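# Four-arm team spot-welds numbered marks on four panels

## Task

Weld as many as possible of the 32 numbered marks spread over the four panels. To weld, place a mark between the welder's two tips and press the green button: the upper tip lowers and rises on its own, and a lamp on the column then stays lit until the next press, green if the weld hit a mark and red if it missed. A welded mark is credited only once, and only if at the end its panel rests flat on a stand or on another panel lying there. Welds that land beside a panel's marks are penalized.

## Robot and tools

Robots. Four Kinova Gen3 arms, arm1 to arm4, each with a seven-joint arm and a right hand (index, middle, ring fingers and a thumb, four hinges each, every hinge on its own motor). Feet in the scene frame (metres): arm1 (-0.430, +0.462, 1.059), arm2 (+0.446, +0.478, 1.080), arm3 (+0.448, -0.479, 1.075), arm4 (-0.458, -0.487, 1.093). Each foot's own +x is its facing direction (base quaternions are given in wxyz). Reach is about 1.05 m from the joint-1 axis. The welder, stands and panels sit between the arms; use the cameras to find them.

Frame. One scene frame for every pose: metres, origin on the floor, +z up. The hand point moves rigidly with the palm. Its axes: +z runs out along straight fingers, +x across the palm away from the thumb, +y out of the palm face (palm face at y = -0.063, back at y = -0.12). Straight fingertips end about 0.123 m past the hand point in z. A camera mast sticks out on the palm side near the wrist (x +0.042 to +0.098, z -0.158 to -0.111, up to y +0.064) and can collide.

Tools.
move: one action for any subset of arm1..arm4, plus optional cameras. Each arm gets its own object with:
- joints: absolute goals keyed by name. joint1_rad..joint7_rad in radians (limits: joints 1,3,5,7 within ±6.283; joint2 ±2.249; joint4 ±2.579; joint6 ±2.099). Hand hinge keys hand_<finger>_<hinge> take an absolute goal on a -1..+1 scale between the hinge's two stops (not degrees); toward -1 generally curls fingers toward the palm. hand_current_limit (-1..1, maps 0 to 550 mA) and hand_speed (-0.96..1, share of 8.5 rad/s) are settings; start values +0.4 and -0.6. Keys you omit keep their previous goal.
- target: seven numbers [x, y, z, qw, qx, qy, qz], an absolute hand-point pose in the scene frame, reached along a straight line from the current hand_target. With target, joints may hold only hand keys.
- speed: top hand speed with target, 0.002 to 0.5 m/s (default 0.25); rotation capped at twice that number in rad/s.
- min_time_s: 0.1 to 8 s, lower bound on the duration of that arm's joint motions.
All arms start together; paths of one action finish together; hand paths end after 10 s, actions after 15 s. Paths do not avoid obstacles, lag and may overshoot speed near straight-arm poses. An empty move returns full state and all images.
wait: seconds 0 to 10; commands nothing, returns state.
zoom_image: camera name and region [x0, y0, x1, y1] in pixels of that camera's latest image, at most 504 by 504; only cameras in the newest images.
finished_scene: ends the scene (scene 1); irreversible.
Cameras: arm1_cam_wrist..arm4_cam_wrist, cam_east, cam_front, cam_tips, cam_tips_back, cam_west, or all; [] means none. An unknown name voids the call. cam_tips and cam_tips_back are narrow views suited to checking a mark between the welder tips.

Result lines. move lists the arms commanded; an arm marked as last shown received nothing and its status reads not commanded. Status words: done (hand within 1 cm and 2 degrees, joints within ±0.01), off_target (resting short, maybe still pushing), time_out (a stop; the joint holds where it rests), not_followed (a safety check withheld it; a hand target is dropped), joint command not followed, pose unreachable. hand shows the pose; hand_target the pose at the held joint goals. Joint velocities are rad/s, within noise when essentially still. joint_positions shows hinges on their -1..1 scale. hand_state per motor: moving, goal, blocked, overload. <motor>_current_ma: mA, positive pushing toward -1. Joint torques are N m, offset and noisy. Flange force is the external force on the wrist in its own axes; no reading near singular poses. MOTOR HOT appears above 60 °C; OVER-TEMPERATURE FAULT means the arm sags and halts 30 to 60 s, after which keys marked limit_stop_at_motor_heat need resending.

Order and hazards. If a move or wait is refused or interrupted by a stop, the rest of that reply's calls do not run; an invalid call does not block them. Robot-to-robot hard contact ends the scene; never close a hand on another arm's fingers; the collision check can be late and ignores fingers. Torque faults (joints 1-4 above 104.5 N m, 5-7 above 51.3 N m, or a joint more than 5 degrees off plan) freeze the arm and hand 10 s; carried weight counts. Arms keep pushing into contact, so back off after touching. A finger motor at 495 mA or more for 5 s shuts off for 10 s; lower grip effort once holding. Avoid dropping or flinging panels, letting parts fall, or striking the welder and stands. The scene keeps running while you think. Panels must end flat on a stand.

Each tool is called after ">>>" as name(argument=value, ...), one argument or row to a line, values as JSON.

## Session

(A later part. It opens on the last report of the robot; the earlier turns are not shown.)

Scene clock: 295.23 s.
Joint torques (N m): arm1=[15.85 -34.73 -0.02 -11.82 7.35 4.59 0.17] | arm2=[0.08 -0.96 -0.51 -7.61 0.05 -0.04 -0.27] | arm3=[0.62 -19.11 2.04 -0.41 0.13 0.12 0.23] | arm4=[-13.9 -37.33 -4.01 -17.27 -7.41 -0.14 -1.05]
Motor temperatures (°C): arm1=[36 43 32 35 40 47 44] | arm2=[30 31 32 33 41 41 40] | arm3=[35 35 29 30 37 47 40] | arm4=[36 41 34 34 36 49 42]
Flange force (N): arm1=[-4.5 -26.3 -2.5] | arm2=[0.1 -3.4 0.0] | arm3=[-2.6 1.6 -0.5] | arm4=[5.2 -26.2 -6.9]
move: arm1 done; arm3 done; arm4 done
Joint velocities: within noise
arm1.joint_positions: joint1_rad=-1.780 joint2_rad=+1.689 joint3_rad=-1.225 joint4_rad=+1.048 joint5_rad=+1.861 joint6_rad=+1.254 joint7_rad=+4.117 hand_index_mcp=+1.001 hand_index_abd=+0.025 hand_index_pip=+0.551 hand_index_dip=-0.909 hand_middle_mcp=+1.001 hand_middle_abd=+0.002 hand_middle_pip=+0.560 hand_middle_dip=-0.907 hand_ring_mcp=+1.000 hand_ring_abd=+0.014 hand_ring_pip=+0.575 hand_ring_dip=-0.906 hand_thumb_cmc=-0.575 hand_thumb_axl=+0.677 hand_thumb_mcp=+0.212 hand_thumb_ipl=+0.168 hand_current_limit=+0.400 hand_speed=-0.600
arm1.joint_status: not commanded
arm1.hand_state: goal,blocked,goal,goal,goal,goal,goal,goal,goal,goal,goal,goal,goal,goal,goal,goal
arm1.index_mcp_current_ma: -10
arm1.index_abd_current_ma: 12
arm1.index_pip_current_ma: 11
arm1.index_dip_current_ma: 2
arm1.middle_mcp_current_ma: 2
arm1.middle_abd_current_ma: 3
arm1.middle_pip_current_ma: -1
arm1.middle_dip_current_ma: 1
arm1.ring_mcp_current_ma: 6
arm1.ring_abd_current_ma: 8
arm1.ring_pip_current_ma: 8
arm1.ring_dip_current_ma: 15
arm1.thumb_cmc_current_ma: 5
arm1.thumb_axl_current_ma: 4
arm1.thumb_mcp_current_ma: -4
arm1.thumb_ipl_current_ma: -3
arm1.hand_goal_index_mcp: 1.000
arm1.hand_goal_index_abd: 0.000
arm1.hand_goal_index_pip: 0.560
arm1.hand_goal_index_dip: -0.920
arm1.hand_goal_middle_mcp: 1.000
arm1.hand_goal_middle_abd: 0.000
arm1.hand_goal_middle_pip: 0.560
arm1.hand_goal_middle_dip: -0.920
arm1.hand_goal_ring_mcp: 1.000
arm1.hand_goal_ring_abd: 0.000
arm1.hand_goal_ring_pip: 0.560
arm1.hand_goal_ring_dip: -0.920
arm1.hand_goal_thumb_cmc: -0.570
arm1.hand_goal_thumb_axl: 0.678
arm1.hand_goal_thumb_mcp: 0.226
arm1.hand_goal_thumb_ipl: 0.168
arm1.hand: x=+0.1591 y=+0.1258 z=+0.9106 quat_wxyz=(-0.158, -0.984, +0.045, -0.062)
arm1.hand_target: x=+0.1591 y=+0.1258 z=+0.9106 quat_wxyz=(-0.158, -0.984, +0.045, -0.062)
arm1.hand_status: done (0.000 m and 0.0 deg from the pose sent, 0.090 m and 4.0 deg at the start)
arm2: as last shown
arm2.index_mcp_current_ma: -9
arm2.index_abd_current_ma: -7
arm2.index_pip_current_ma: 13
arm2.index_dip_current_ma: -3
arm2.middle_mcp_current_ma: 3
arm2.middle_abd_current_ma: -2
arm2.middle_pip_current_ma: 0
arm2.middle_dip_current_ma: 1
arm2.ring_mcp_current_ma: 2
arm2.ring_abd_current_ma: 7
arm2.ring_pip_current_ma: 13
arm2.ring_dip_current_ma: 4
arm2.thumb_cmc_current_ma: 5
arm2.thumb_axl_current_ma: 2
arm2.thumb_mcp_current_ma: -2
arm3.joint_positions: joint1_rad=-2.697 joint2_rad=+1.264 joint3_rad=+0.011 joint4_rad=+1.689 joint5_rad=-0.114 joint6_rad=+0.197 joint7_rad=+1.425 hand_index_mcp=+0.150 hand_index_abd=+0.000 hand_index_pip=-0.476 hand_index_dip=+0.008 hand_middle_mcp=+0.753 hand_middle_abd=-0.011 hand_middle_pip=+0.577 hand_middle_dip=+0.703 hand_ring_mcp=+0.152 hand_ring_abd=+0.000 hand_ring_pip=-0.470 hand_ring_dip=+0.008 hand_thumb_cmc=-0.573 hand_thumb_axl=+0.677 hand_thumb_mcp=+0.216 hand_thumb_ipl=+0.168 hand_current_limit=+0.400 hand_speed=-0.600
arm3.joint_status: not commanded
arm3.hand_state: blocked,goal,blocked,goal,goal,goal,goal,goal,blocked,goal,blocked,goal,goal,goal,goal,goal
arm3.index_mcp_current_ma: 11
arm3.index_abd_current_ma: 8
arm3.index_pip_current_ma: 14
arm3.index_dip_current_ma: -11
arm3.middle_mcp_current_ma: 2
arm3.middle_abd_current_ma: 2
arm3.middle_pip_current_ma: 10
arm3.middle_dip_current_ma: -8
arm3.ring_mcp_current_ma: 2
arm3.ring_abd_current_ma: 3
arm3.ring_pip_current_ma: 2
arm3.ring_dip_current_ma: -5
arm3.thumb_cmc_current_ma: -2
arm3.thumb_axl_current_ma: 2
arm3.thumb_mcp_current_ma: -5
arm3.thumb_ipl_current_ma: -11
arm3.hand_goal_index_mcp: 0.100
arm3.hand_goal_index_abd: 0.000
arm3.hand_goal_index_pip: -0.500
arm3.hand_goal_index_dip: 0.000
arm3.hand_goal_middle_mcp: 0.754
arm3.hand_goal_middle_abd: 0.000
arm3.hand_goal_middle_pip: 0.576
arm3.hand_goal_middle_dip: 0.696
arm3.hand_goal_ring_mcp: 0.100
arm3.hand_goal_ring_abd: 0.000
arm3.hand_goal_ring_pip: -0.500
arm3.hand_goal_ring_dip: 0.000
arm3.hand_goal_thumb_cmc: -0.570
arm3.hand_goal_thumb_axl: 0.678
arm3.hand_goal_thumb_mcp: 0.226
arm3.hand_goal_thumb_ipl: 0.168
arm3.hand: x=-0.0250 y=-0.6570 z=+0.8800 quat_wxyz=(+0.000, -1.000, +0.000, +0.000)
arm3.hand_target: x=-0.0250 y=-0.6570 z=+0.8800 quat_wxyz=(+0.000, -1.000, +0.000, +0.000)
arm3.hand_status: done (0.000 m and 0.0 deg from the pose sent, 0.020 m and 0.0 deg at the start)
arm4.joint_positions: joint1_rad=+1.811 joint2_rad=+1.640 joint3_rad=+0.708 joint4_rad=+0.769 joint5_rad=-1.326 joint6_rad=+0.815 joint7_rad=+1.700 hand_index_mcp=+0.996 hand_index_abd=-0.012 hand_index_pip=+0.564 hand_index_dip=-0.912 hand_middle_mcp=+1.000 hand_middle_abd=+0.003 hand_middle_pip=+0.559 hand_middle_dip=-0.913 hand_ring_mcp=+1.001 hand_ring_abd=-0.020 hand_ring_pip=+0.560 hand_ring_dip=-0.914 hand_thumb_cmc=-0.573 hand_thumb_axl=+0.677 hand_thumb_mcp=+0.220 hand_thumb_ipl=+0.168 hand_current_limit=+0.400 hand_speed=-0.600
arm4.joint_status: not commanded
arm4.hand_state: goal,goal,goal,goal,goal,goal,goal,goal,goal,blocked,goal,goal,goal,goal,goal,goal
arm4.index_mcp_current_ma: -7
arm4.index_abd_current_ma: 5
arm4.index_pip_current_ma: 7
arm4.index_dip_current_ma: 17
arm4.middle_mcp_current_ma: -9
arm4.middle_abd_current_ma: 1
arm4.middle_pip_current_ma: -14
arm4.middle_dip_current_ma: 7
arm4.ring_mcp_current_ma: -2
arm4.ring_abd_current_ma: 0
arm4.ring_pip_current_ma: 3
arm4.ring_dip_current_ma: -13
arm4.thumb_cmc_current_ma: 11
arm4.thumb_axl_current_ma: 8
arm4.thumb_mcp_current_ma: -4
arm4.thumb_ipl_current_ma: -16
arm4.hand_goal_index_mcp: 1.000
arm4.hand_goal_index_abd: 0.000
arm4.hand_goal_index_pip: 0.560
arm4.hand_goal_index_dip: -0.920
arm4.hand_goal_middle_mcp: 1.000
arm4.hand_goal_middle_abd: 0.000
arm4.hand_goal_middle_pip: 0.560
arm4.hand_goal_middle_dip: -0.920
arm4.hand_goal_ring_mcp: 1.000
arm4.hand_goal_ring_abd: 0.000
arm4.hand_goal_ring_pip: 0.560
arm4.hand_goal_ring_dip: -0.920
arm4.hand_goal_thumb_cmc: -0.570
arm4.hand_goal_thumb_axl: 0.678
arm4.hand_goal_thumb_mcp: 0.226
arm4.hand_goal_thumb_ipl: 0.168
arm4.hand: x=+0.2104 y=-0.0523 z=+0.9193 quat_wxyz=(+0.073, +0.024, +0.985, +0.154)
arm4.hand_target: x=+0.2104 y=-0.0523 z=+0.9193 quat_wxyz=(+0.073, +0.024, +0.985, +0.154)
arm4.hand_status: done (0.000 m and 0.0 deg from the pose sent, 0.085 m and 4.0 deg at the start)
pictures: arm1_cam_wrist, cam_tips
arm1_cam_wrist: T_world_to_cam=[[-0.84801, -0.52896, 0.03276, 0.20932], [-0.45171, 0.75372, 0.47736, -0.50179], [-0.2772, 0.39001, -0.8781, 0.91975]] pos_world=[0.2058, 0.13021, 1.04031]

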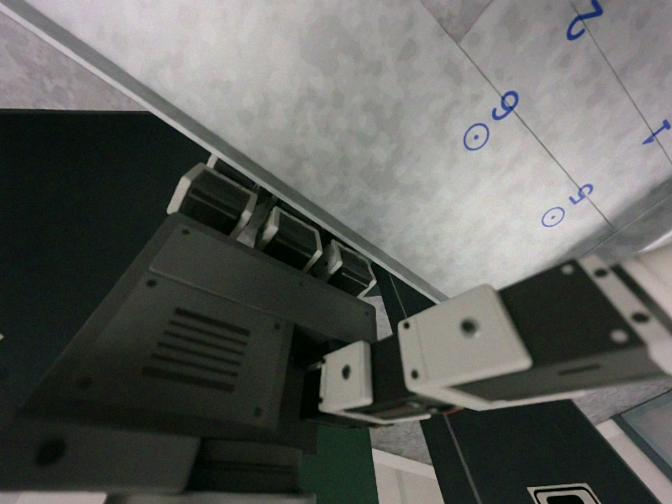

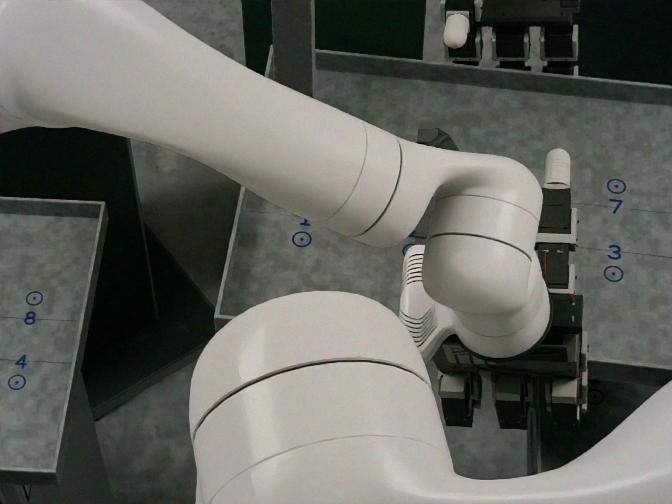

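>>> move(
  arm1={"target":[0.1578,0.1260,0.9021,0.15829,0.98444,-0.04502,0.06169],"speed":0.04},
  arm4={"target":[0.2091,-0.0521,0.9108,0.07259,0.02376,0.98518,0.1536],"speed":0.04},
  arm3={"target":[-0.025,-0.657,0.860,0,1,0,0],"speed":0.06},
)

>>> wait(
  seconds=2.6,
  cameras=["cam_front","cam_tips"],
)

>>> zoom_image(
  camera="cam_front",
  region=[250, 20, 450, 350],
)

Scene clock: 299.23 s.
Joint torques (N m): arm1=[15.39 -34.92 -0.24 -11.68 7.32 4.42 0.25] | arm2=[0.03 -1.02 -0.5 -7.55 0.01 -0.04 -0.34] | arm3=[0.68 -17.43 2.05 -0.13 0.19 0.09 0.2] | arm4=[-13.8 -37.08 -4.06 -17.06 -7.2 -0.06 -1]
Motor temperatures (°C): arm1=[36 43 32 35 40 47 44] | arm2=[30 31 32 33 41 41 40] | arm3=[35 35 29 30 37 47 40] | arm4=[36 41 34 34 36 49 42]
Flange force (N): arm1=[-4.9 -25.9 -2.4] | arm2=[-0.1 -3.7 -0.3] | arm3=[-2.4 1.7 -4.4] | arm4=[4.6 -25.7 -6.8]
move: arm1 done; arm3 done; arm4 done
Joint velocities: within noise
arm1.joint_positions: joint1_rad=-1.781 joint2_rad=+1.702 joint3_rad=-1.220 joint4_rad=+1.042 joint5_rad=+1.869 joint6_rad=+1.243 joint7_rad=+4.114 hand_index_mcp=+1.001 hand_index_abd=+0.025 hand_index_pip=+0.551 hand_index_dip=-0.909 hand_middle_mcp=+1.001 hand_middle_abd=+0.002 hand_middle_pip=+0.560 hand_middle_dip=-0.907 hand_ring_mcp=+1.000 hand_ring_abd=+0.014 hand_ring_pip=+0.575 hand_ring_dip=-0.906 hand_thumb_cmc=-0.575 hand_thumb_axl=+0.677 hand_thumb_mcp=+0.212 hand_thumb_ipl=+0.168 hand_current_limit=+0.400 hand_speed=-0.600
arm1.joint_status: not commanded
arm1.hand_state: goal,blocked,goal,goal,goal,goal,goal,goal,goal,goal,goal,goal,goal,goal,goal,goal
arm1.index_mcp_current_ma: -6
arm1.index_abd_current_ma: 14
arm1.index_pip_current_ma: 8
arm1.index_dip_current_ma: 3
arm1.middle_mcp_current_ma: 6
arm1.middle_abd_current_ma: 9
arm1.middle_pip_current_ma: -1
arm1.middle_dip_current_ma: 2
arm1.ring_mcp_current_ma: 2
arm1.ring_abd_current_ma: 7
arm1.ring_pip_current_ma: 9
arm1.ring_dip_current_ma: 5
arm1.thumb_cmc_current_ma: -3
arm1.thumb_axl_current_ma: -3
arm1.thumb_mcp_current_ma: 0
arm1.thumb_ipl_current_ma: 1
arm1.hand_goal_index_mcp: 1.000
arm1.hand_goal_index_abd: 0.000
arm1.hand_goal_index_pip: 0.560
arm1.hand_goal_index_dip: -0.920
arm1.hand_goal_middle_mcp: 1.000
arm1.hand_goal_middle_abd: 0.000
arm1.hand_goal_middle_pip: 0.560
arm1.hand_goal_middle_dip: -0.920
arm1.hand_goal_ring_mcp: 1.000
arm1.hand_goal_ring_abd: 0.000
arm1.hand_goal_ring_pip: 0.560
arm1.hand_goal_ring_dip: -0.920
arm1.hand_goal_thumb_cmc: -0.570
arm1.hand_goal_thumb_axl: 0.678
arm1.hand_goal_thumb_mcp: 0.226
arm1.hand_goal_thumb_ipl: 0.168
arm1.hand: x=+0.1578 y=+0.1260 z=+0.9021 quat_wxyz=(-0.158, -0.984, +0.045, -0.062)
arm1.hand_target: x=+0.1578 y=+0.1260 z=+0.9021 quat_wxyz=(-0.158, -0.984, +0.045, -0.062)
arm1.hand_status: done (0.000 m and 0.0 deg from the pose sent, 0.009 m and 0.0 deg at the start)
arm2: as last shown
arm2.index_mcp_current_ma: -3
arm2.index_abd_current_ma: -5
arm2.index_pip_current_ma: 9
arm2.index_dip_current_ma: -9
arm2.middle_mcp_current_ma: 11
arm2.middle_abd_current_ma: 3
arm2.middle_dip_current_ma: -1
arm2.ring_mcp_current_ma: -3
arm2.ring_abd_current_ma: 3
arm2.ring_pip_current_ma: 12
arm2.ring_dip_current_ma: 0
arm2.thumb_cmc_current_ma: 8
arm2.thumb_axl_current_ma: 5
arm2.thumb_mcp_current_ma: -7
arm2.thumb_ipl_current_ma: -4
arm3.joint_positions: joint1_rad=-2.696 joint2_rad=+1.311 joint3_rad=+0.009 joint4_rad=+1.660 joint5_rad=-0.114 joint6_rad=+0.178 joint7_rad=+1.425 hand_index_mcp=+0.150 hand_index_abd=+0.000 hand_index_pip=-0.476 hand_index_dip=+0.008 hand_middle_mcp=+0.753 hand_middle_abd=-0.012 hand_middle_pip=+0.577 hand_middle_dip=+0.703 hand_ring_mcp=+0.152 hand_ring_abd=+0.000 hand_ring_pip=-0.470 hand_ring_dip=+0.008 hand_thumb_cmc=-0.572 hand_thumb_axl=+0.677 hand_thumb_mcp=+0.216 hand_thumb_ipl=+0.168 hand_current_limit=+0.400 hand_speed=-0.600
arm3.joint_status: not commanded
arm3.hand_state: blocked,goal,blocked,goal,goal,goal,goal,goal,blocked,goal,blocked,goal,goal,goal,goal,goal
arm3.index_mcp_current_ma: 8
arm3.index_abd_current_ma: 8
arm3.index_pip_current_ma: 14
arm3.index_dip_current_ma: -8
arm3.middle_mcp_current_ma: 4
arm3.middle_abd_current_ma: 1
arm3.middle_pip_current_ma: 9
arm3.middle_dip_current_ma: -8
arm3.ring_mcp_current_ma: 2
arm3.ring_abd_current_ma: 11
arm3.ring_pip_current_ma: 2
arm3.ring_dip_current_ma: -2
arm3.thumb_cmc_current_ma: 0
arm3.thumb_axl_current_ma: 4
arm3.thumb_mcp_current_ma: -7
arm3.thumb_ipl_current_ma: -12
arm3.hand_goal_index_mcp: 0.100
arm3.hand_goal_index_abd: 0.000
arm3.hand_goal_index_pip: -0.500
arm3.hand_goal_index_dip: 0.000
arm3.hand_goal_middle_mcp: 0.754
arm3.hand_goal_middle_abd: 0.000
arm3.hand_goal_middle_pip: 0.576
arm3.hand_goal_middle_dip: 0.696
arm3.hand_goal_ring_mcp: 0.100
arm3.hand_goal_ring_abd: 0.000
arm3.hand_goal_ring_pip: -0.500
arm3.hand_goal_ring_dip: 0.000
arm3.hand_goal_thumb_cmc: -0.570
arm3.hand_goal_thumb_axl: 0.678
arm3.hand_goal_thumb_mcp: 0.226
arm3.hand_goal_thumb_ipl: 0.168
arm3.hand: x=-0.0250 y=-0.6570 z=+0.8600 quat_wxyz=(+0.000, -1.000, +0.000, +0.000)
arm3.hand_target: x=-0.0250 y=-0.6570 z=+0.8600 quat_wxyz=(+0.000, -1.000, +0.000, +0.000)
arm3.hand_status: done (0.000 m and 0.0 deg from the pose sent, 0.020 m and 0.0 deg at the start)
arm4.joint_positions: joint1_rad=+1.813 joint2_rad=+1.656 joint3_rad=+0.706 joint4_rad=+0.758 joint5_rad=-1.329 joint6_rad=+0.806 joint7_rad=+1.699 hand_index_mcp=+0.996 hand_index_abd=-0.011 hand_index_pip=+0.564 hand_index_dip=-0.912 hand_middle_mcp=+1.000 hand_middle_abd=+0.003 hand_middle_pip=+0.559 hand_middle_dip=-0.913 hand_ring_mcp=+1.001 hand_ring_abd=-0.020 hand_ring_pip=+0.560 hand_ring_dip=-0.914 hand_thumb_cmc=-0.573 hand_thumb_axl=+0.677 hand_thumb_mcp=+0.220 hand_thumb_ipl=+0.168 hand_current_limit=+0.400 hand_speed=-0.600
arm4.joint_status: not commanded
arm4.hand_state: goal,goal,goal,goal,goal,goal,goal,goal,goal,blocked,goal,goal,goal,goal,goal,goal
arm4.index_mcp_current_ma: -24
arm4.index_abd_current_ma: -5
arm4.index_pip_current_ma: 10
arm4.index_dip_current_ma: 10
arm4.middle_mcp_current_ma: 3
arm4.middle_abd_current_ma: 0
arm4.middle_pip_current_ma: -8
arm4.middle_dip_current_ma: -12
arm4.ring_mcp_current_ma: 1
arm4.ring_abd_current_ma: 1
arm4.ring_pip_current_ma: -2
arm4.ring_dip_current_ma: 8
arm4.thumb_cmc_current_ma: 0
arm4.thumb_axl_current_ma: 16
arm4.thumb_mcp_current_ma: -1
arm4.thumb_ipl_current_ma: -6
arm4.hand_goal_index_mcp: 1.000
arm4.hand_goal_index_abd: 0.000
arm4.hand_goal_index_pip: 0.560
arm4.hand_goal_index_dip: -0.920
arm4.hand_goal_middle_mcp: 1.000
arm4.hand_goal_middle_abd: 0.000
arm4.hand_goal_middle_pip: 0.560
arm4.hand_goal_middle_dip: -0.920
arm4.hand_goal_ring_mcp: 1.000
arm4.hand_goal_ring_abd: 0.000
arm4.hand_goal_ring_pip: 0.560
arm4.hand_goal_ring_dip: -0.920
arm4.hand_goal_thumb_cmc: -0.570
arm4.hand_goal_thumb_axl: 0.678
arm4.hand_goal_thumb_mcp: 0.226
arm4.hand_goal_thumb_ipl: 0.168
arm4.hand: x=+0.2091 y=-0.0521 z=+0.9108 quat_wxyz=(+0.073, +0.024, +0.985, +0.154)
arm4.hand_target: x=+0.2091 y=-0.0521 z=+0.9108 quat_wxyz=(+0.073, +0.024, +0.985, +0.154)
arm4.hand_status: done (0.000 m and 0.0 deg from the pose sent, 0.009 m and 0.0 deg at the start)
pictures: none

Scene clock: 301.83 s.
Joint torques (N m): arm1=[14.99 -34.81 -0.39 -11.48 7.3 4.29 0.28] | arm2=[-0.06 -0.98 -0.64 -7.49 0.02 -0.04 -0.26] | arm3=[0.65 -17.52 1.97 -0.14 0.17 0.08 0.18] | arm4=[-13.75 -36.96 -4.04 -16.92 -7.13 0.05 -0.96]
Motor temperatures (°C): arm1=[36 43 32 35 40 47 44] | arm2=[30 31 32 33 41 41 40] | arm3=[35 35 29 30 37 47 40] | arm4=[36 41 34 34 36 49 42]
Flange force (N): arm1=[-5.1 -25.4 -2.3] | arm2=[0.0 -3.8 -0.5] | arm3=[-2.4 1.6 -4.2] | arm4=[4.4 -25.4 -6.5]
Joint velocities: within noise
arm1.joint_positions: joint1_rad=-1.781 joint2_rad=+1.702 joint3_rad=-1.220 joint4_rad=+1.042 joint5_rad=+1.869 joint6_rad=+1.243 joint7_rad=+4.114 hand_index_mcp=+1.001 hand_index_abd=+0.022 hand_index_pip=+0.551 hand_index_dip=-0.909 hand_middle_mcp=+1.001 hand_middle_abd=-0.001 hand_middle_pip=+0.564 hand_middle_dip=-0.907 hand_ring_mcp=+1.000 hand_ring_abd=+0.014 hand_ring_pip=+0.574 hand_ring_dip=-0.906 hand_thumb_cmc=-0.575 hand_thumb_axl=+0.677 hand_thumb_mcp=+0.212 hand_thumb_ipl=+0.168 hand_current_limit=+0.400 hand_speed=-0.600
arm1.joint_status: not commanded
arm1.hand_state: goal,blocked,goal,goal,goal,goal,goal,goal,goal,goal,goal,goal,goal,goal,goal,goal
arm1.index_mcp_current_ma: -7
arm1.index_abd_current_ma: 14
arm1.index_pip_current_ma: 6
arm1.index_dip_current_ma: 1
arm1.middle_mcp_current_ma: 5
arm1.middle_abd_current_ma: -3
arm1.middle_pip_current_ma: -1
arm1.middle_dip_current_ma: 1
arm1.ring_mcp_current_ma: -3
arm1.ring_abd_current_ma: 12
arm1.ring_pip_current_ma: 7
arm1.ring_dip_current_ma: 11
arm1.thumb_cmc_current_ma: -1
arm1.thumb_axl_current_ma: -3
arm1.thumb_mcp_current_ma: -2
arm1.thumb_ipl_current_ma: -2
arm1.hand_goal_index_mcp: 1.000
arm1.hand_goal_index_abd: 0.000
arm1.hand_goal_index_pip: 0.560
arm1.hand_goal_index_dip: -0.920
arm1.hand_goal_middle_mcp: 1.000
arm1.hand_goal_middle_abd: 0.000
arm1.hand_goal_middle_pip: 0.560
arm1.hand_goal_middle_dip: -0.920
arm1.hand_goal_ring_mcp: 1.000
arm1.hand_goal_ring_abd: 0.000
arm1.hand_goal_ring_pip: 0.560
arm1.hand_goal_ring_dip: -0.920
arm1.hand_goal_thumb_cmc: -0.570
arm1.hand_goal_thumb_axl: 0.678
arm1.hand_goal_thumb_mcp: 0.226
arm1.hand_goal_thumb_ipl: 0.168
arm1.hand: x=+0.1578 y=+0.1260 z=+0.9021 quat_wxyz=(-0.158, -0.984, +0.045, -0.062)
arm1.hand_target: x=+0.1578 y=+0.1260 z=+0.9021 quat_wxyz=(-0.158, -0.984, +0.045, -0.062)
arm1.hand_status: done (0.000 m and 0.0 deg from the pose sent, 0.009 m and 0.0 deg at the start)
arm2.joint_positions: joint1_rad=+0.337 joint2_rad=-0.359 joint3_rad=-0.117 joint4_rad=+1.459 joint5_rad=-0.012 joint6_rad=+2.047 joint7_rad=+1.614 hand_index_mcp=+0.753 hand_index_abd=+0.000 hand_index_pip=+0.577 hand_index_dip=+0.696 hand_middle_mcp=+0.753 hand_middle_abd=+0.000 hand_middle_pip=+0.577 hand_middle_dip=+0.696 hand_ring_mcp=+0.753 hand_ring_abd=+0.000 hand_ring_pip=+0.577 hand_ring_dip=+0.696 hand_thumb_cmc=+0.714 hand_thumb_axl=+0.677 hand_thumb_mcp=+0.224 hand_thumb_ipl=+0.168 hand_current_limit=+0.400 hand_speed=-0.600
arm2.joint_status: not commanded
arm2.hand_state: goal,goal,goal,goal,goal,goal,goal,goal,goal,goal,goal,goal,goal,goal,goal,goal
arm2.index_mcp_current_ma: -5
arm2.index_abd_current_ma: -8
arm2.index_pip_current_ma: 9
arm2.index_dip_current_ma: -2
arm2.middle_mcp_current_ma: 10
arm2.middle_abd_current_ma: 0
arm2.middle_pip_current_ma: 3
arm2.middle_dip_current_ma: -6
arm2.ring_mcp_current_ma: 3
arm2.ring_abd_current_ma: 3
arm2.ring_pip_current_ma: 8
arm2.ring_dip_current_ma: 0
arm2.thumb_cmc_current_ma: 6
arm2.thumb_axl_current_ma: 3
arm2.thumb_mcp_current_ma: -5
arm2.thumb_ipl_current_ma: 0
arm2.hand_goal_index_mcp: 0.754
arm2.hand_goal_index_abd: 0.000
arm2.hand_goal_index_pip: 0.576
arm2.hand_goal_index_dip: 0.696
arm2.hand_goal_middle_mcp: 0.754
arm2.hand_goal_middle_abd: 0.000
arm2.hand_goal_middle_pip: 0.576
arm2.hand_goal_middle_dip: 0.696
arm2.hand_goal_ring_mcp: 0.754
arm2.hand_goal_ring_abd: 0.000
arm2.hand_goal_ring_pip: 0.576
arm2.hand_goal_ring_dip: 0.696
arm2.hand_goal_thumb_cmc: 0.714
arm2.hand_goal_thumb_axl: 0.678
arm2.hand_goal_thumb_mcp: 0.226
arm2.hand_goal_thumb_ipl: 0.168
arm2.hand: x=+0.6049 y=+0.4134 z=+1.5951 quat_wxyz=(-0.015, +0.402, +0.915, -0.017)
arm2.hand_target: x=+0.6049 y=+0.4134 z=+1.5951 quat_wxyz=(-0.015, +0.402, +0.915, -0.017)
arm2.hand_status: not commanded
arm3.joint_positions: joint1_rad=-2.696 joint2_rad=+1.311 joint3_rad=+0.009 joint4_rad=+1.660 joint5_rad=-0.114 joint6_rad=+0.178 joint7_rad=+1.425 hand_index_mcp=+0.150 hand_index_abd=+0.000 hand_index_pip=-0.476 hand_index_dip=+0.008 hand_middle_mcp=+0.753 hand_middle_abd=-0.012 hand_middle_pip=+0.577 hand_middle_dip=+0.703 hand_ring_mcp=+0.152 hand_ring_abd=+0.000 hand_ring_pip=-0.470 hand_ring_dip=+0.008 hand_thumb_cmc=-0.572 hand_thumb_axl=+0.677 hand_thumb_mcp=+0.216 hand_thumb_ipl=+0.168 hand_current_limit=+0.400 hand_speed=-0.600
arm3.joint_status: not commanded
arm3.hand_state: blocked,goal,blocked,goal,goal,goal,goal,goal,blocked,goal,blocked,goal,goal,goal,goal,goal
arm3.index_mcp_current_ma: 5
arm3.index_abd_current_ma: 13
arm3.index_pip_current_ma: 13
arm3.index_dip_current_ma: -7
arm3.middle_mcp_current_ma: 0
arm3.middle_abd_current_ma: 4
arm3.middle_pip_current_ma: 8
arm3.middle_dip_current_ma: -10
arm3.ring_mcp_current_ma: -3
arm3.ring_abd_current_ma: 9
arm3.ring_pip_current_ma: 2
arm3.ring_dip_current_ma: -6
arm3.thumb_cmc_current_ma: -6
arm3.thumb_axl_current_ma: -2
arm3.thumb_mcp_current_ma: -4
arm3.thumb_ipl_current_ma: -12
arm3.hand_goal_index_mcp: 0.100
arm3.hand_goal_index_abd: 0.000
arm3.hand_goal_index_pip: -0.500
arm3.hand_goal_index_dip: 0.000
arm3.hand_goal_middle_mcp: 0.754
arm3.hand_goal_middle_abd: 0.000
arm3.hand_goal_middle_pip: 0.576
arm3.hand_goal_middle_dip: 0.696
arm3.hand_goal_ring_mcp: 0.100
arm3.hand_goal_ring_abd: 0.000
arm3.hand_goal_ring_pip: -0.500
arm3.hand_goal_ring_dip: 0.000
arm3.hand_goal_thumb_cmc: -0.570
arm3.hand_goal_thumb_axl: 0.678
arm3.hand_goal_thumb_mcp: 0.226
arm3.hand_goal_thumb_ipl: 0.168
arm3.hand: x=-0.0250 y=-0.6570 z=+0.8600 quat_wxyz=(+0.000, -1.000, +0.000, +0.000)
arm3.hand_target: x=-0.0250 y=-0.6570 z=+0.8600 quat_wxyz=(+0.000, -1.000, +0.000, +0.000)
arm3.hand_status: done (0.000 m and 0.0 deg from the pose sent, 0.020 m and 0.0 deg at the start)
arm4.joint_positions: joint1_rad=+1.813 joint2_rad=+1.656 joint3_rad=+0.706 joint4_rad=+0.758 joint5_rad=-1.329 joint6_rad=+0.806 joint7_rad=+1.699 hand_index_mcp=+0.996 hand_index_abd=-0.011 hand_index_pip=+0.564 hand_index_dip=-0.912 hand_middle_mcp=+1.000 hand_middle_abd=-0.001 hand_middle_pip=+0.560 hand_middle_dip=-0.913 hand_ring_mcp=+1.001 hand_ring_abd=-0.014 hand_ring_pip=+0.561 hand_ring_dip=-0.914 hand_thumb_cmc=-0.573 hand_thumb_axl=+0.677 hand_thumb_mcp=+0.220 hand_thumb_ipl=+0.168 hand_current_limit=+0.400 hand_speed=-0.600
arm4.joint_status: not commanded
arm4.hand_state: goal,goal,goal,goal,goal,goal,goal,goal,goal,goal,goal,goal,goal,goal,goal,goal
arm4.index_mcp_current_ma: -5
arm4.index_abd_current_ma: -7
arm4.index_pip_current_ma: 0
arm4.index_dip_current_ma: 9
arm4.middle_mcp_current_ma: 1
arm4.middle_abd_current_ma: 5
arm4.middle_pip_current_ma: -13
arm4.middle_dip_current_ma: 3
arm4.ring_mcp_current_ma: 5
arm4.ring_abd_current_ma: 8
arm4.ring_pip_current_ma: -5
arm4.ring_dip_current_ma: -2
arm4.thumb_cmc_current_ma: 2
arm4.thumb_axl_current_ma: -11
arm4.thumb_mcp_current_ma: -10
arm4.thumb_ipl_current_ma: -3
arm4.hand_goal_index_mcp: 1.000
arm4.hand_goal_index_abd: 0.000
arm4.hand_goal_index_pip: 0.560
arm4.hand_goal_index_dip: -0.920
arm4.hand_goal_middle_mcp: 1.000
arm4.hand_goal_middle_abd: 0.000
arm4.hand_goal_middle_pip: 0.560
arm4.hand_goal_middle_dip: -0.920
arm4.hand_goal_ring_mcp: 1.000
arm4.hand_goal_ring_abd: 0.000
arm4.hand_goal_ring_pip: 0.560
arm4.hand_goal_ring_dip: -0.920
arm4.hand_goal_thumb_cmc: -0.570
arm4.hand_goal_thumb_axl: 0.678
arm4.hand_goal_thumb_mcp: 0.226
arm4.hand_goal_thumb_ipl: 0.168
arm4.hand: x=+0.2091 y=-0.0521 z=+0.9108 quat_wxyz=(+0.073, +0.024, +0.985, +0.154)
arm4.hand_target: x=+0.2091 y=-0.0521 z=+0.9108 quat_wxyz=(+0.073, +0.024, +0.985, +0.154)
arm4.hand_status: done (0.000 m and 0.0 deg from the pose sent, 0.009 m and 0.0 deg at the start)
wait: 2.60 s; at rest by 0.60 s

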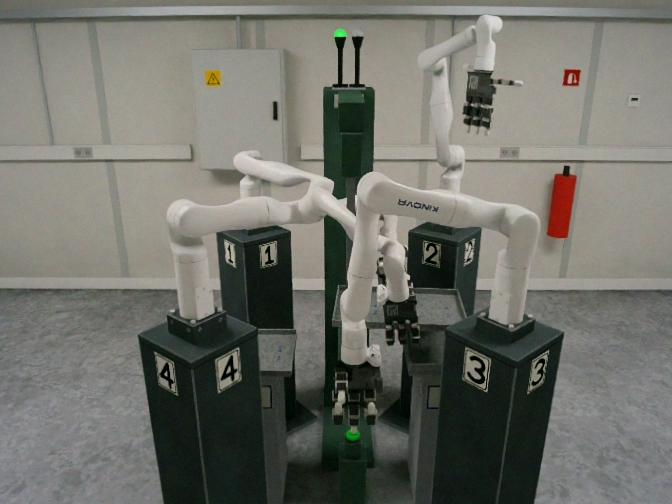

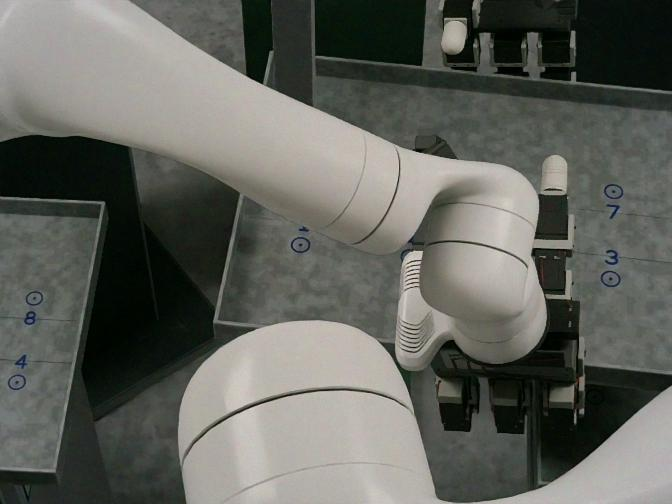

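Scaled by 1.527.

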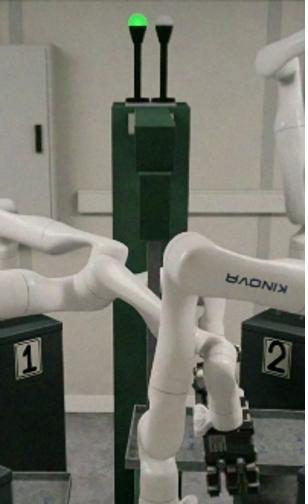

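>>> zoom_image(
  camera="cam_tips",
  region=[200, 180, 320, 345],
)

>>> zoom_image(
  camera="cam_tips",
  region=[0, 180, 140, 320],
)

>>> zoom_image(
  camera="cam_front",
  region=[230, 280, 310, 400],
)

Scaled by 3.055.

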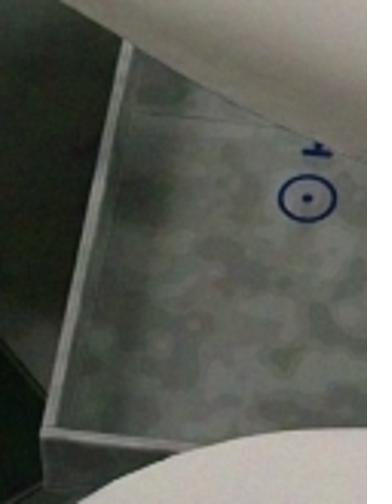

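Scaled by 3.600.

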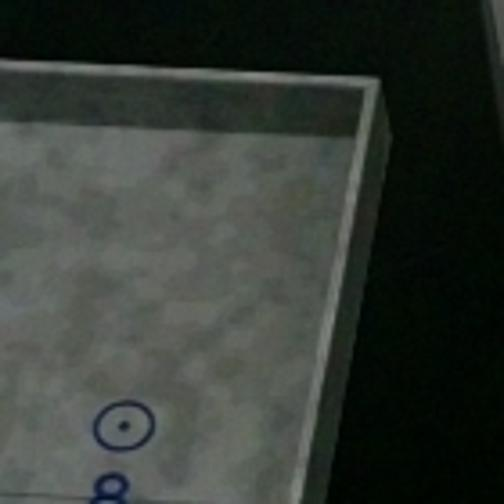

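Scaled by 4.200.

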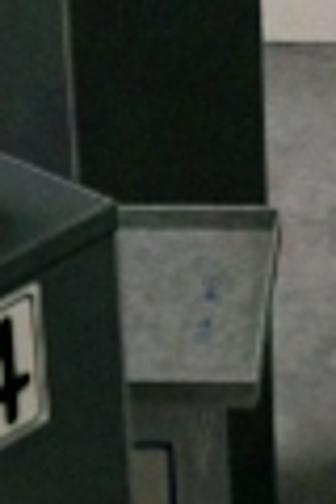

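>>> move(
  arm1={"target":[0.1568,0.0925,0.9276,0.15829,0.98444,-0.04502,0.06169],"speed":0.08},
  arm4={"target":[0.2081,-0.0855,0.9363,0.07259,0.02376,0.98518,0.1536],"speed":0.08},
  arm3={"target":[-0.025,-0.657,0.900,0,1,0,0],"speed":0.08},
)

>>> move(
  arm1={"target":[-0.3232,0.0895,0.9276,0.15829,0.98444,-0.04502,0.06169],"speed":0.16},
  arm4={"target":[-0.2719,-0.0885,0.9363,0.07259,0.02376,0.98518,0.1536],"speed":0.16},
  cameras=["cam_front","cam_west","cam_tips"],
)

>>> zoom_image(
  camera="cam_front",
  region=[200, 250, 400, 350],
)

Scene clock: 335.00 s.
Joint torques (N m): arm1=[15.36 -35.49 -0.53 -11.91 7.9 3.61 0.49] | arm2=[0.06 -0.92 -0.58 -7.66 0.04 -0.02 -0.32] | arm3=[0.77 -18.98 2.07 -0.55 0.14 0.13 0.24] | arm4=[-14.71 -36.03 -4.91 -16.68 -7.31 1.32 -1]
Motor temperatures (°C): arm1=[36 44 32 35 40 47 44] | arm2=[30 31 32 33 41 41 40] | arm3=[35 35 29 30 37 47 40] | arm4=[37 44 34 34 36 49 42]
Flange force (N): arm1=[-5.3 -26.6 -2.8] | arm2=[0.3 -3.8 0.3] | arm3=[-2.6 1.9 -0.6] | arm4=[3.4 -26.4 -6.4]
move: arm1 done; arm3 done; arm4 done
Joint velocities: within noise
arm1.joint_positions: joint1_rad=-1.735 joint2_rad=+1.664 joint3_rad=-1.234 joint4_rad=+1.032 joint5_rad=+1.837 joint6_rad=+1.251 joint7_rad=+4.189 hand_index_mcp=+1.001 hand_index_abd=+0.023 hand_index_pip=+0.551 hand_index_dip=-0.909 hand_middle_mcp=+1.001 hand_middle_abd=+0.000 hand_middle_pip=+0.567 hand_middle_dip=-0.907 hand_ring_mcp=+1.000 hand_ring_abd=+0.014 hand_ring_pip=+0.576 hand_ring_dip=-0.906 hand_thumb_cmc=-0.575 hand_thumb_axl=+0.677 hand_thumb_mcp=+0.212 hand_thumb_ipl=+0.168 hand_current_limit=+0.400 hand_speed=-0.600
arm1.joint_status: not commanded
arm1.hand_state: goal,blocked,goal,goal,goal,goal,goal,goal,goal,goal,goal,goal,goal,goal,goal,goal
arm1.index_mcp_current_ma: -15
arm1.index_abd_current_ma: 10
arm1.index_pip_current_ma: 12
arm1.index_dip_current_ma: 6
arm1.middle_mcp_current_ma: 8
arm1.middle_abd_current_ma: 4
arm1.middle_pip_current_ma: 5
arm1.middle_dip_current_ma: 5
arm1.ring_mcp_current_ma: 3
arm1.ring_abd_current_ma: 11
arm1.ring_pip_current_ma: 14
arm1.ring_dip_current_ma: 14
arm1.thumb_cmc_current_ma: 2
arm1.thumb_axl_current_ma: 1
arm1.thumb_mcp_current_ma: -4
arm1.thumb_ipl_current_ma: -6
arm1.hand_goal_index_mcp: 1.000
arm1.hand_goal_index_abd: 0.000
arm1.hand_goal_index_pip: 0.560
arm1.hand_goal_index_dip: -0.920
arm1.hand_goal_middle_mcp: 1.000
arm1.hand_goal_middle_abd: 0.000
arm1.hand_goal_middle_pip: 0.560
arm1.hand_goal_middle_dip: -0.920
arm1.hand_goal_ring_mcp: 1.000
arm1.hand_goal_ring_abd: 0.000
arm1.hand_goal_ring_pip: 0.560
arm1.hand_goal_ring_dip: -0.920
arm1.hand_goal_thumb_cmc: -0.570
arm1.hand_goal_thumb_axl: 0.678
arm1.hand_goal_thumb_mcp: 0.226
arm1.hand_goal_thumb_ipl: 0.168
arm1.hand: x=+0.1568 y=+0.0925 z=+0.9276 quat_wxyz=(-0.158, -0.984, +0.045, -0.062)
arm1.hand_target: x=+0.1568 y=+0.0925 z=+0.9276 quat_wxyz=(-0.158, -0.984, +0.045, -0.062)
arm1.hand_status: done (0.000 m and 0.0 deg from the pose sent, 0.042 m and 0.0 deg at the start)
arm2: as last shown
arm2.index_mcp_current_ma: -6
arm2.index_abd_current_ma: -5
arm2.index_pip_current_ma: 12
arm2.index_dip_current_ma: 3
arm2.middle_mcp_current_ma: 5
arm2.middle_abd_current_ma: -3
arm2.middle_pip_current_ma: -1
arm2.middle_dip_current_ma: -4
arm2.ring_mcp_current_ma: 2
arm2.ring_abd_current_ma: -1
arm2.ring_pip_current_ma: 9
arm2.thumb_cmc_current_ma: 12
arm2.thumb_axl_current_ma: 8
arm2.thumb_ipl_current_ma: -4
arm3.joint_positions: joint1_rad=-2.698 joint2_rad=+1.217 joint3_rad=+0.014 joint4_rad=+1.715 joint5_rad=-0.114 joint6_rad=+0.218 joint7_rad=+1.424 hand_index_mcp=+0.150 hand_index_abd=+0.000 hand_index_pip=-0.476 hand_index_dip=+0.008 hand_middle_mcp=+0.753 hand_middle_abd=-0.011 hand_middle_pip=+0.577 hand_middle_dip=+0.703 hand_ring_mcp=+0.152 hand_ring_abd=+0.000 hand_ring_pip=-0.470 hand_ring_dip=+0.008 hand_thumb_cmc=-0.572 hand_thumb_axl=+0.677 hand_thumb_mcp=+0.216 hand_thumb_ipl=+0.168 hand_current_limit=+0.400 hand_speed=-0.600
arm3.joint_status: not commanded
arm3.hand_state: blocked,goal,blocked,goal,goal,goal,goal,goal,blocked,goal,blocked,goal,goal,goal,goal,goal
arm3.index_mcp_current_ma: 12
arm3.index_abd_current_ma: 11
arm3.index_pip_current_ma: 5
arm3.index_dip_current_ma: -8
arm3.middle_mcp_current_ma: 2
arm3.middle_abd_current_ma: 3
arm3.middle_pip_current_ma: 7
arm3.middle_dip_current_ma: -9
arm3.ring_mcp_current_ma: -1
arm3.ring_abd_current_ma: 1
arm3.ring_pip_current_ma: 6
arm3.ring_dip_current_ma: -5
arm3.thumb_cmc_current_ma: -2
arm3.thumb_axl_current_ma: 1
arm3.thumb_mcp_current_ma: -8
arm3.thumb_ipl_current_ma: -1
arm3.hand_goal_index_mcp: 0.100
arm3.hand_goal_index_abd: 0.000
arm3.hand_goal_index_pip: -0.500
arm3.hand_goal_index_dip: 0.000
arm3.hand_goal_middle_mcp: 0.754
arm3.hand_goal_middle_abd: 0.000
arm3.hand_goal_middle_pip: 0.576
arm3.hand_goal_middle_dip: 0.696
arm3.hand_goal_ring_mcp: 0.100
arm3.hand_goal_ring_abd: 0.000
arm3.hand_goal_ring_pip: -0.500
arm3.hand_goal_ring_dip: 0.000
arm3.hand_goal_thumb_cmc: -0.570
arm3.hand_goal_thumb_axl: 0.678
arm3.hand_goal_thumb_mcp: 0.226
arm3.hand_goal_thumb_ipl: 0.168
arm3.hand: x=-0.0250 y=-0.6570 z=+0.9000 quat_wxyz=(+0.000, -1.000, +0.000, +0.000)
arm3.hand_target: x=-0.0250 y=-0.6570 z=+0.9000 quat_wxyz=(+0.000, -1.000, +0.000, +0.000)
arm3.hand_status: done (0.000 m and 0.0 deg from the pose sent, 0.040 m and 0.0 deg at the start)
arm4.joint_positions: joint1_rad=+1.830 joint2_rad=+1.573 joint3_rad=+0.679 joint4_rad=+0.902 joint5_rad=-1.353 joint6_rad=+0.809 joint7_rad=+1.831 hand_index_mcp=+0.997 hand_index_abd=-0.011 hand_index_pip=+0.564 hand_index_dip=-0.912 hand_middle_mcp=+1.000 hand_middle_abd=+0.000 hand_middle_pip=+0.560 hand_middle_dip=-0.913 hand_ring_mcp=+1.001 hand_ring_abd=-0.015 hand_ring_pip=+0.561 hand_ring_dip=-0.914 hand_thumb_cmc=-0.573 hand_thumb_axl=+0.677 hand_thumb_mcp=+0.220 hand_thumb_ipl=+0.168 hand_current_limit=+0.400 hand_speed=-0.600
arm4.joint_status: not commanded
arm4.hand_state: goal,goal,goal,goal,goal,goal,goal,goal,goal,goal,goal,goal,goal,goal,goal,goal
arm4.index_mcp_current_ma: 5
arm4.index_abd_current_ma: -4
arm4.index_pip_current_ma: 8
arm4.index_dip_current_ma: 4
arm4.middle_mcp_current_ma: -9
arm4.middle_abd_current_ma: 9
arm4.middle_pip_current_ma: -1
arm4.middle_dip_current_ma: 13
arm4.ring_mcp_current_ma: -5
arm4.ring_abd_current_ma: -3
arm4.ring_pip_current_ma: -3
arm4.ring_dip_current_ma: -4
arm4.thumb_cmc_current_ma: 6
arm4.thumb_axl_current_ma: -7
arm4.thumb_mcp_current_ma: 7
arm4.thumb_ipl_current_ma: -19
arm4.hand_goal_index_mcp: 1.000
arm4.hand_goal_index_abd: 0.000
arm4.hand_goal_index_pip: 0.560
arm4.hand_goal_index_dip: -0.920
arm4.hand_goal_middle_mcp: 1.000
arm4.hand_goal_middle_abd: 0.000
arm4.hand_goal_middle_pip: 0.560
arm4.hand_goal_middle_dip: -0.920
arm4.hand_goal_ring_mcp: 1.000
arm4.hand_goal_ring_abd: 0.000
arm4.hand_goal_ring_pip: 0.560
arm4.hand_goal_ring_dip: -0.920
arm4.hand_goal_thumb_cmc: -0.570
arm4.hand_goal_thumb_axl: 0.678
arm4.hand_goal_thumb_mcp: 0.226
arm4.hand_goal_thumb_ipl: 0.168
arm4.hand: x=+0.2081 y=-0.0855 z=+0.9363 quat_wxyz=(+0.073, +0.024, +0.985, +0.154)
arm4.hand_target: x=+0.2081 y=-0.0855 z=+0.9363 quat_wxyz=(+0.073, +0.024, +0.985, +0.154)
arm4.hand_status: done (0.000 m and 0.0 deg from the pose sent, 0.042 m and 0.0 deg at the start)
pictures: none

Scene clock: 338.60 s.
Joint torques (N m): arm1=[7.85 -39.14 -6.41 -18.19 7.23 13.53 0.18] | arm2=[0.02 -0.97 -0.66 -7.53 0.04 0 -0.32] | arm3=[0.66 -19 2.07 -0.56 0.07 0.13 0.22] | arm4=[-4.19 -40.4 3.05 -23.77 -4.69 14.86 -1.63]
Motor temperatures (°C): arm1=[36 45 32 35 40 47 44] | arm2=[30 31 32 33 41 41 40] | arm3=[35 35 29 30 37 47 40] | arm4=[37 44 34 34 36 49 42]
Flange force (N): arm1=[-3.0 -56.7 -8.0] | arm2=[0.1 -4.1 -0.2] | arm3=[-2.6 1.6 -0.5] | arm4=[2.4 -51.3 -14.2]
move: arm1 done; arm4 done
Joint velocities: within noise
arm1.joint_positions: joint1_rad=-0.752 joint2_rad=+1.586 joint3_rad=-0.816 joint4_rad=+2.418 joint5_rad=+2.495 joint6_rad=+1.308 joint7_rad=+3.641 hand_index_mcp=+1.001 hand_index_abd=+0.022 hand_index_pip=+0.551 hand_index_dip=-0.909 hand_middle_mcp=+1.001 hand_middle_abd=+0.005 hand_middle_pip=+0.567 hand_middle_dip=-0.907 hand_ring_mcp=+1.001 hand_ring_abd=+0.013 hand_ring_pip=+0.576 hand_ring_dip=-0.906 hand_thumb_cmc=-0.573 hand_thumb_axl=+0.677 hand_thumb_mcp=+0.212 hand_thumb_ipl=+0.168 hand_current_limit=+0.400 hand_speed=-0.600
arm1.joint_status: not commanded
arm1.hand_state: goal,blocked,goal,goal,goal,goal,goal,goal,goal,goal,goal,goal,goal,goal,goal,goal
arm1.index_mcp_current_ma: -8
arm1.index_abd_current_ma: 7
arm1.index_pip_current_ma: 9
arm1.index_dip_current_ma: 3
arm1.middle_mcp_current_ma: 13
arm1.middle_abd_current_ma: 1
arm1.middle_pip_current_ma: 1
arm1.middle_dip_current_ma: 0
arm1.ring_mcp_current_ma: 4
arm1.ring_abd_current_ma: 9
arm1.ring_pip_current_ma: 12
arm1.ring_dip_current_ma: 9
arm1.thumb_cmc_current_ma: 3
arm1.thumb_axl_current_ma: -8
arm1.thumb_mcp_current_ma: -3
arm1.thumb_ipl_current_ma: 7
arm1.hand_goal_index_mcp: 1.000
arm1.hand_goal_index_abd: 0.000
arm1.hand_goal_index_pip: 0.560
arm1.hand_goal_index_dip: -0.920
arm1.hand_goal_middle_mcp: 1.000
arm1.hand_goal_middle_abd: 0.000
arm1.hand_goal_middle_pip: 0.560
arm1.hand_goal_middle_dip: -0.920
arm1.hand_goal_ring_mcp: 1.000
arm1.hand_goal_ring_abd: 0.000
arm1.hand_goal_ring_pip: 0.560
arm1.hand_goal_ring_dip: -0.920
arm1.hand_goal_thumb_cmc: -0.570
arm1.hand_goal_thumb_axl: 0.678
arm1.hand_goal_thumb_mcp: 0.226
arm1.hand_goal_thumb_ipl: 0.168
arm1.hand: x=-0.3232 y=+0.0895 z=+0.9276 quat_wxyz=(-0.158, -0.984, +0.045, -0.062)
arm1.hand_target: x=-0.3232 y=+0.0895 z=+0.9276 quat_wxyz=(-0.158, -0.984, +0.045, -0.062)
arm1.hand_status: done (0.000 m and 0.0 deg from the pose sent, 0.480 m and 0.0 deg at the start)
arm2, arm3: as last shown
arm2.index_mcp_current_ma: -7
arm2.index_abd_current_ma: -4
arm2.index_pip_current_ma: 10
arm2.index_dip_current_ma: -1
arm2.middle_mcp_current_ma: 8
arm2.middle_abd_current_ma: -7
arm2.middle_pip_current_ma: -7
arm2.middle_dip_current_ma: 0
arm2.ring_mcp_current_ma: -3
arm2.ring_abd_current_ma: -2
arm2.ring_pip_current_ma: 15
arm2.ring_dip_current_ma: 4
arm2.thumb_cmc_current_ma: 8
arm2.thumb_axl_current_ma: 11
arm2.thumb_mcp_current_ma: -1
arm2.thumb_ipl_current_ma: -6
arm3.index_mcp_current_ma: 7
arm3.index_abd_current_ma: 14
arm3.index_pip_current_ma: 14
arm3.index_dip_current_ma: -10
arm3.middle_mcp_current_ma: 10
arm3.middle_abd_current_ma: -7
arm3.middle_pip_current_ma: 6
arm3.middle_dip_current_ma: -13
arm3.ring_mcp_current_ma: 6
arm3.ring_abd_current_ma: 4
arm3.ring_pip_current_ma: 3
arm3.ring_dip_current_ma: -4
arm3.thumb_cmc_current_ma: 2
arm3.thumb_axl_current_ma: -5
arm3.thumb_mcp_current_ma: -6
arm3.thumb_ipl_current_ma: -7
arm4.joint_positions: joint1_rad=+0.994 joint2_rad=+1.430 joint3_rad=+0.320 joint4_rad=+2.307 joint5_rad=-2.905 joint6_rad=+0.933 joint7_rad=+2.997 hand_index_mcp=+1.000 hand_index_abd=-0.012 hand_index_pip=+0.570 hand_index_dip=-0.909 hand_middle_mcp=+1.001 hand_middle_abd=+0.003 hand_middle_pip=+0.560 hand_middle_dip=-0.913 hand_ring_mcp=+1.002 hand_ring_abd=-0.021 hand_ring_pip=+0.561 hand_ring_dip=-0.914 hand_thumb_cmc=-0.573 hand_thumb_axl=+0.677 hand_thumb_mcp=+0.220 hand_thumb_ipl=+0.168 hand_current_limit=+0.400 hand_speed=-0.600
arm4.joint_status: not commanded
arm4.hand_state: goal,goal,goal,goal,goal,goal,goal,goal,goal,blocked,goal,goal,goal,goal,goal,goal
arm4.index_mcp_current_ma: 3
arm4.index_abd_current_ma: 1
arm4.index_pip_current_ma: 13
arm4.index_dip_current_ma: 6
arm4.middle_mcp_current_ma: -1
arm4.middle_abd_current_ma: -7
arm4.middle_pip_current_ma: -19
arm4.middle_dip_current_ma: 9
arm4.ring_mcp_current_ma: -6
arm4.ring_abd_current_ma: -1
arm4.ring_pip_current_ma: -6
arm4.ring_dip_current_ma: 17
arm4.thumb_cmc_current_ma: -4
arm4.thumb_axl_current_ma: 3
arm4.thumb_mcp_current_ma: 7
arm4.thumb_ipl_current_ma: 11
arm4.hand_goal_index_mcp: 1.000
arm4.hand_goal_index_abd: 0.000
arm4.hand_goal_index_pip: 0.560
arm4.hand_goal_index_dip: -0.920
arm4.hand_goal_middle_mcp: 1.000
arm4.hand_goal_middle_abd: 0.000
arm4.hand_goal_middle_pip: 0.560
arm4.hand_goal_middle_dip: -0.920
arm4.hand_goal_ring_mcp: 1.000
arm4.hand_goal_ring_abd: 0.000
arm4.hand_goal_ring_pip: 0.560
arm4.hand_goal_ring_dip: -0.920
arm4.hand_goal_thumb_cmc: -0.570
arm4.hand_goal_thumb_axl: 0.678
arm4.hand_goal_thumb_mcp: 0.226
arm4.hand_goal_thumb_ipl: 0.168
arm4.hand: x=-0.2719 y=-0.0885 z=+0.9363 quat_wxyz=(+0.073, +0.024, +0.985, +0.154)
arm4.hand_target: x=-0.2719 y=-0.0885 z=+0.9363 quat_wxyz=(+0.073, +0.024, +0.985, +0.154)
arm4.hand_status: done (0.000 m and 0.0 deg from the pose sent, 0.480 m and 0.0 deg at the start)
pictures: cam_front, cam_tips, cam_west

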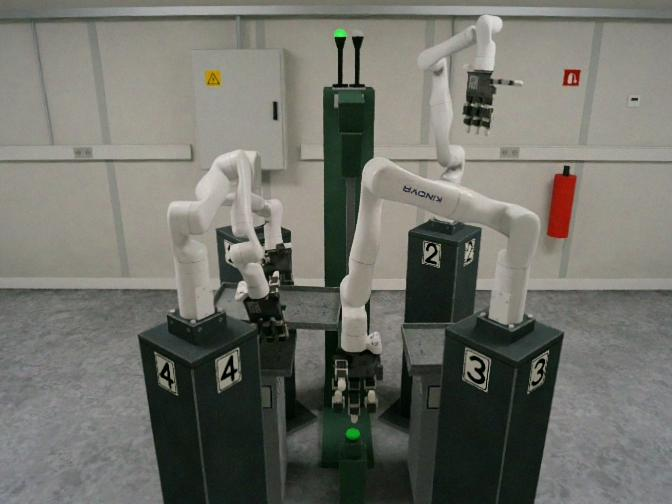

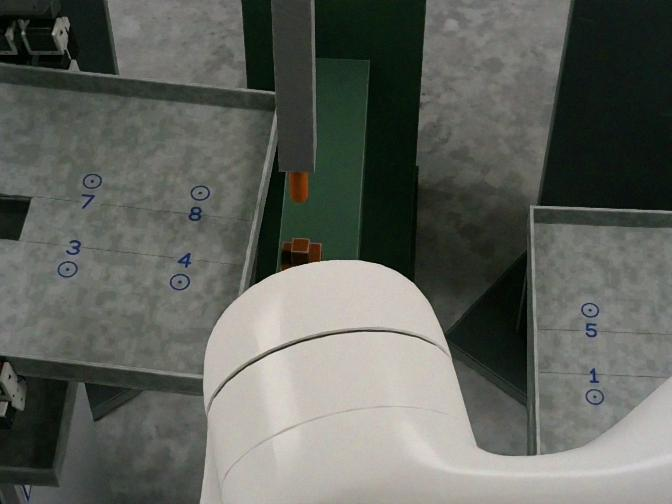

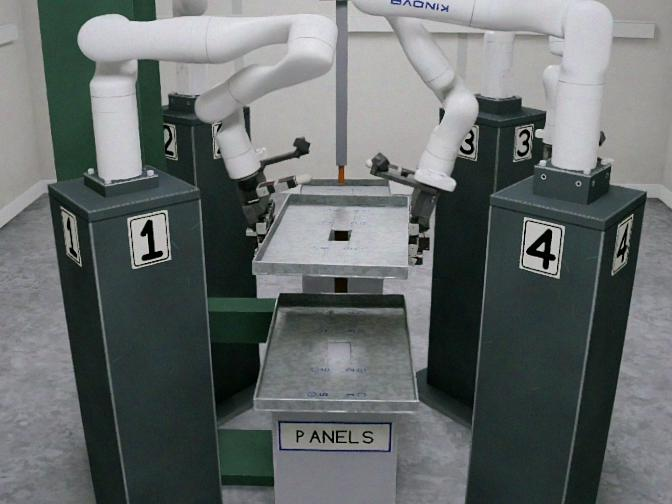

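Scaled by 2.520.

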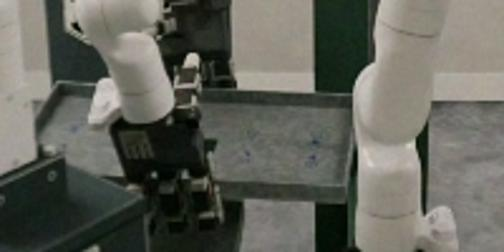

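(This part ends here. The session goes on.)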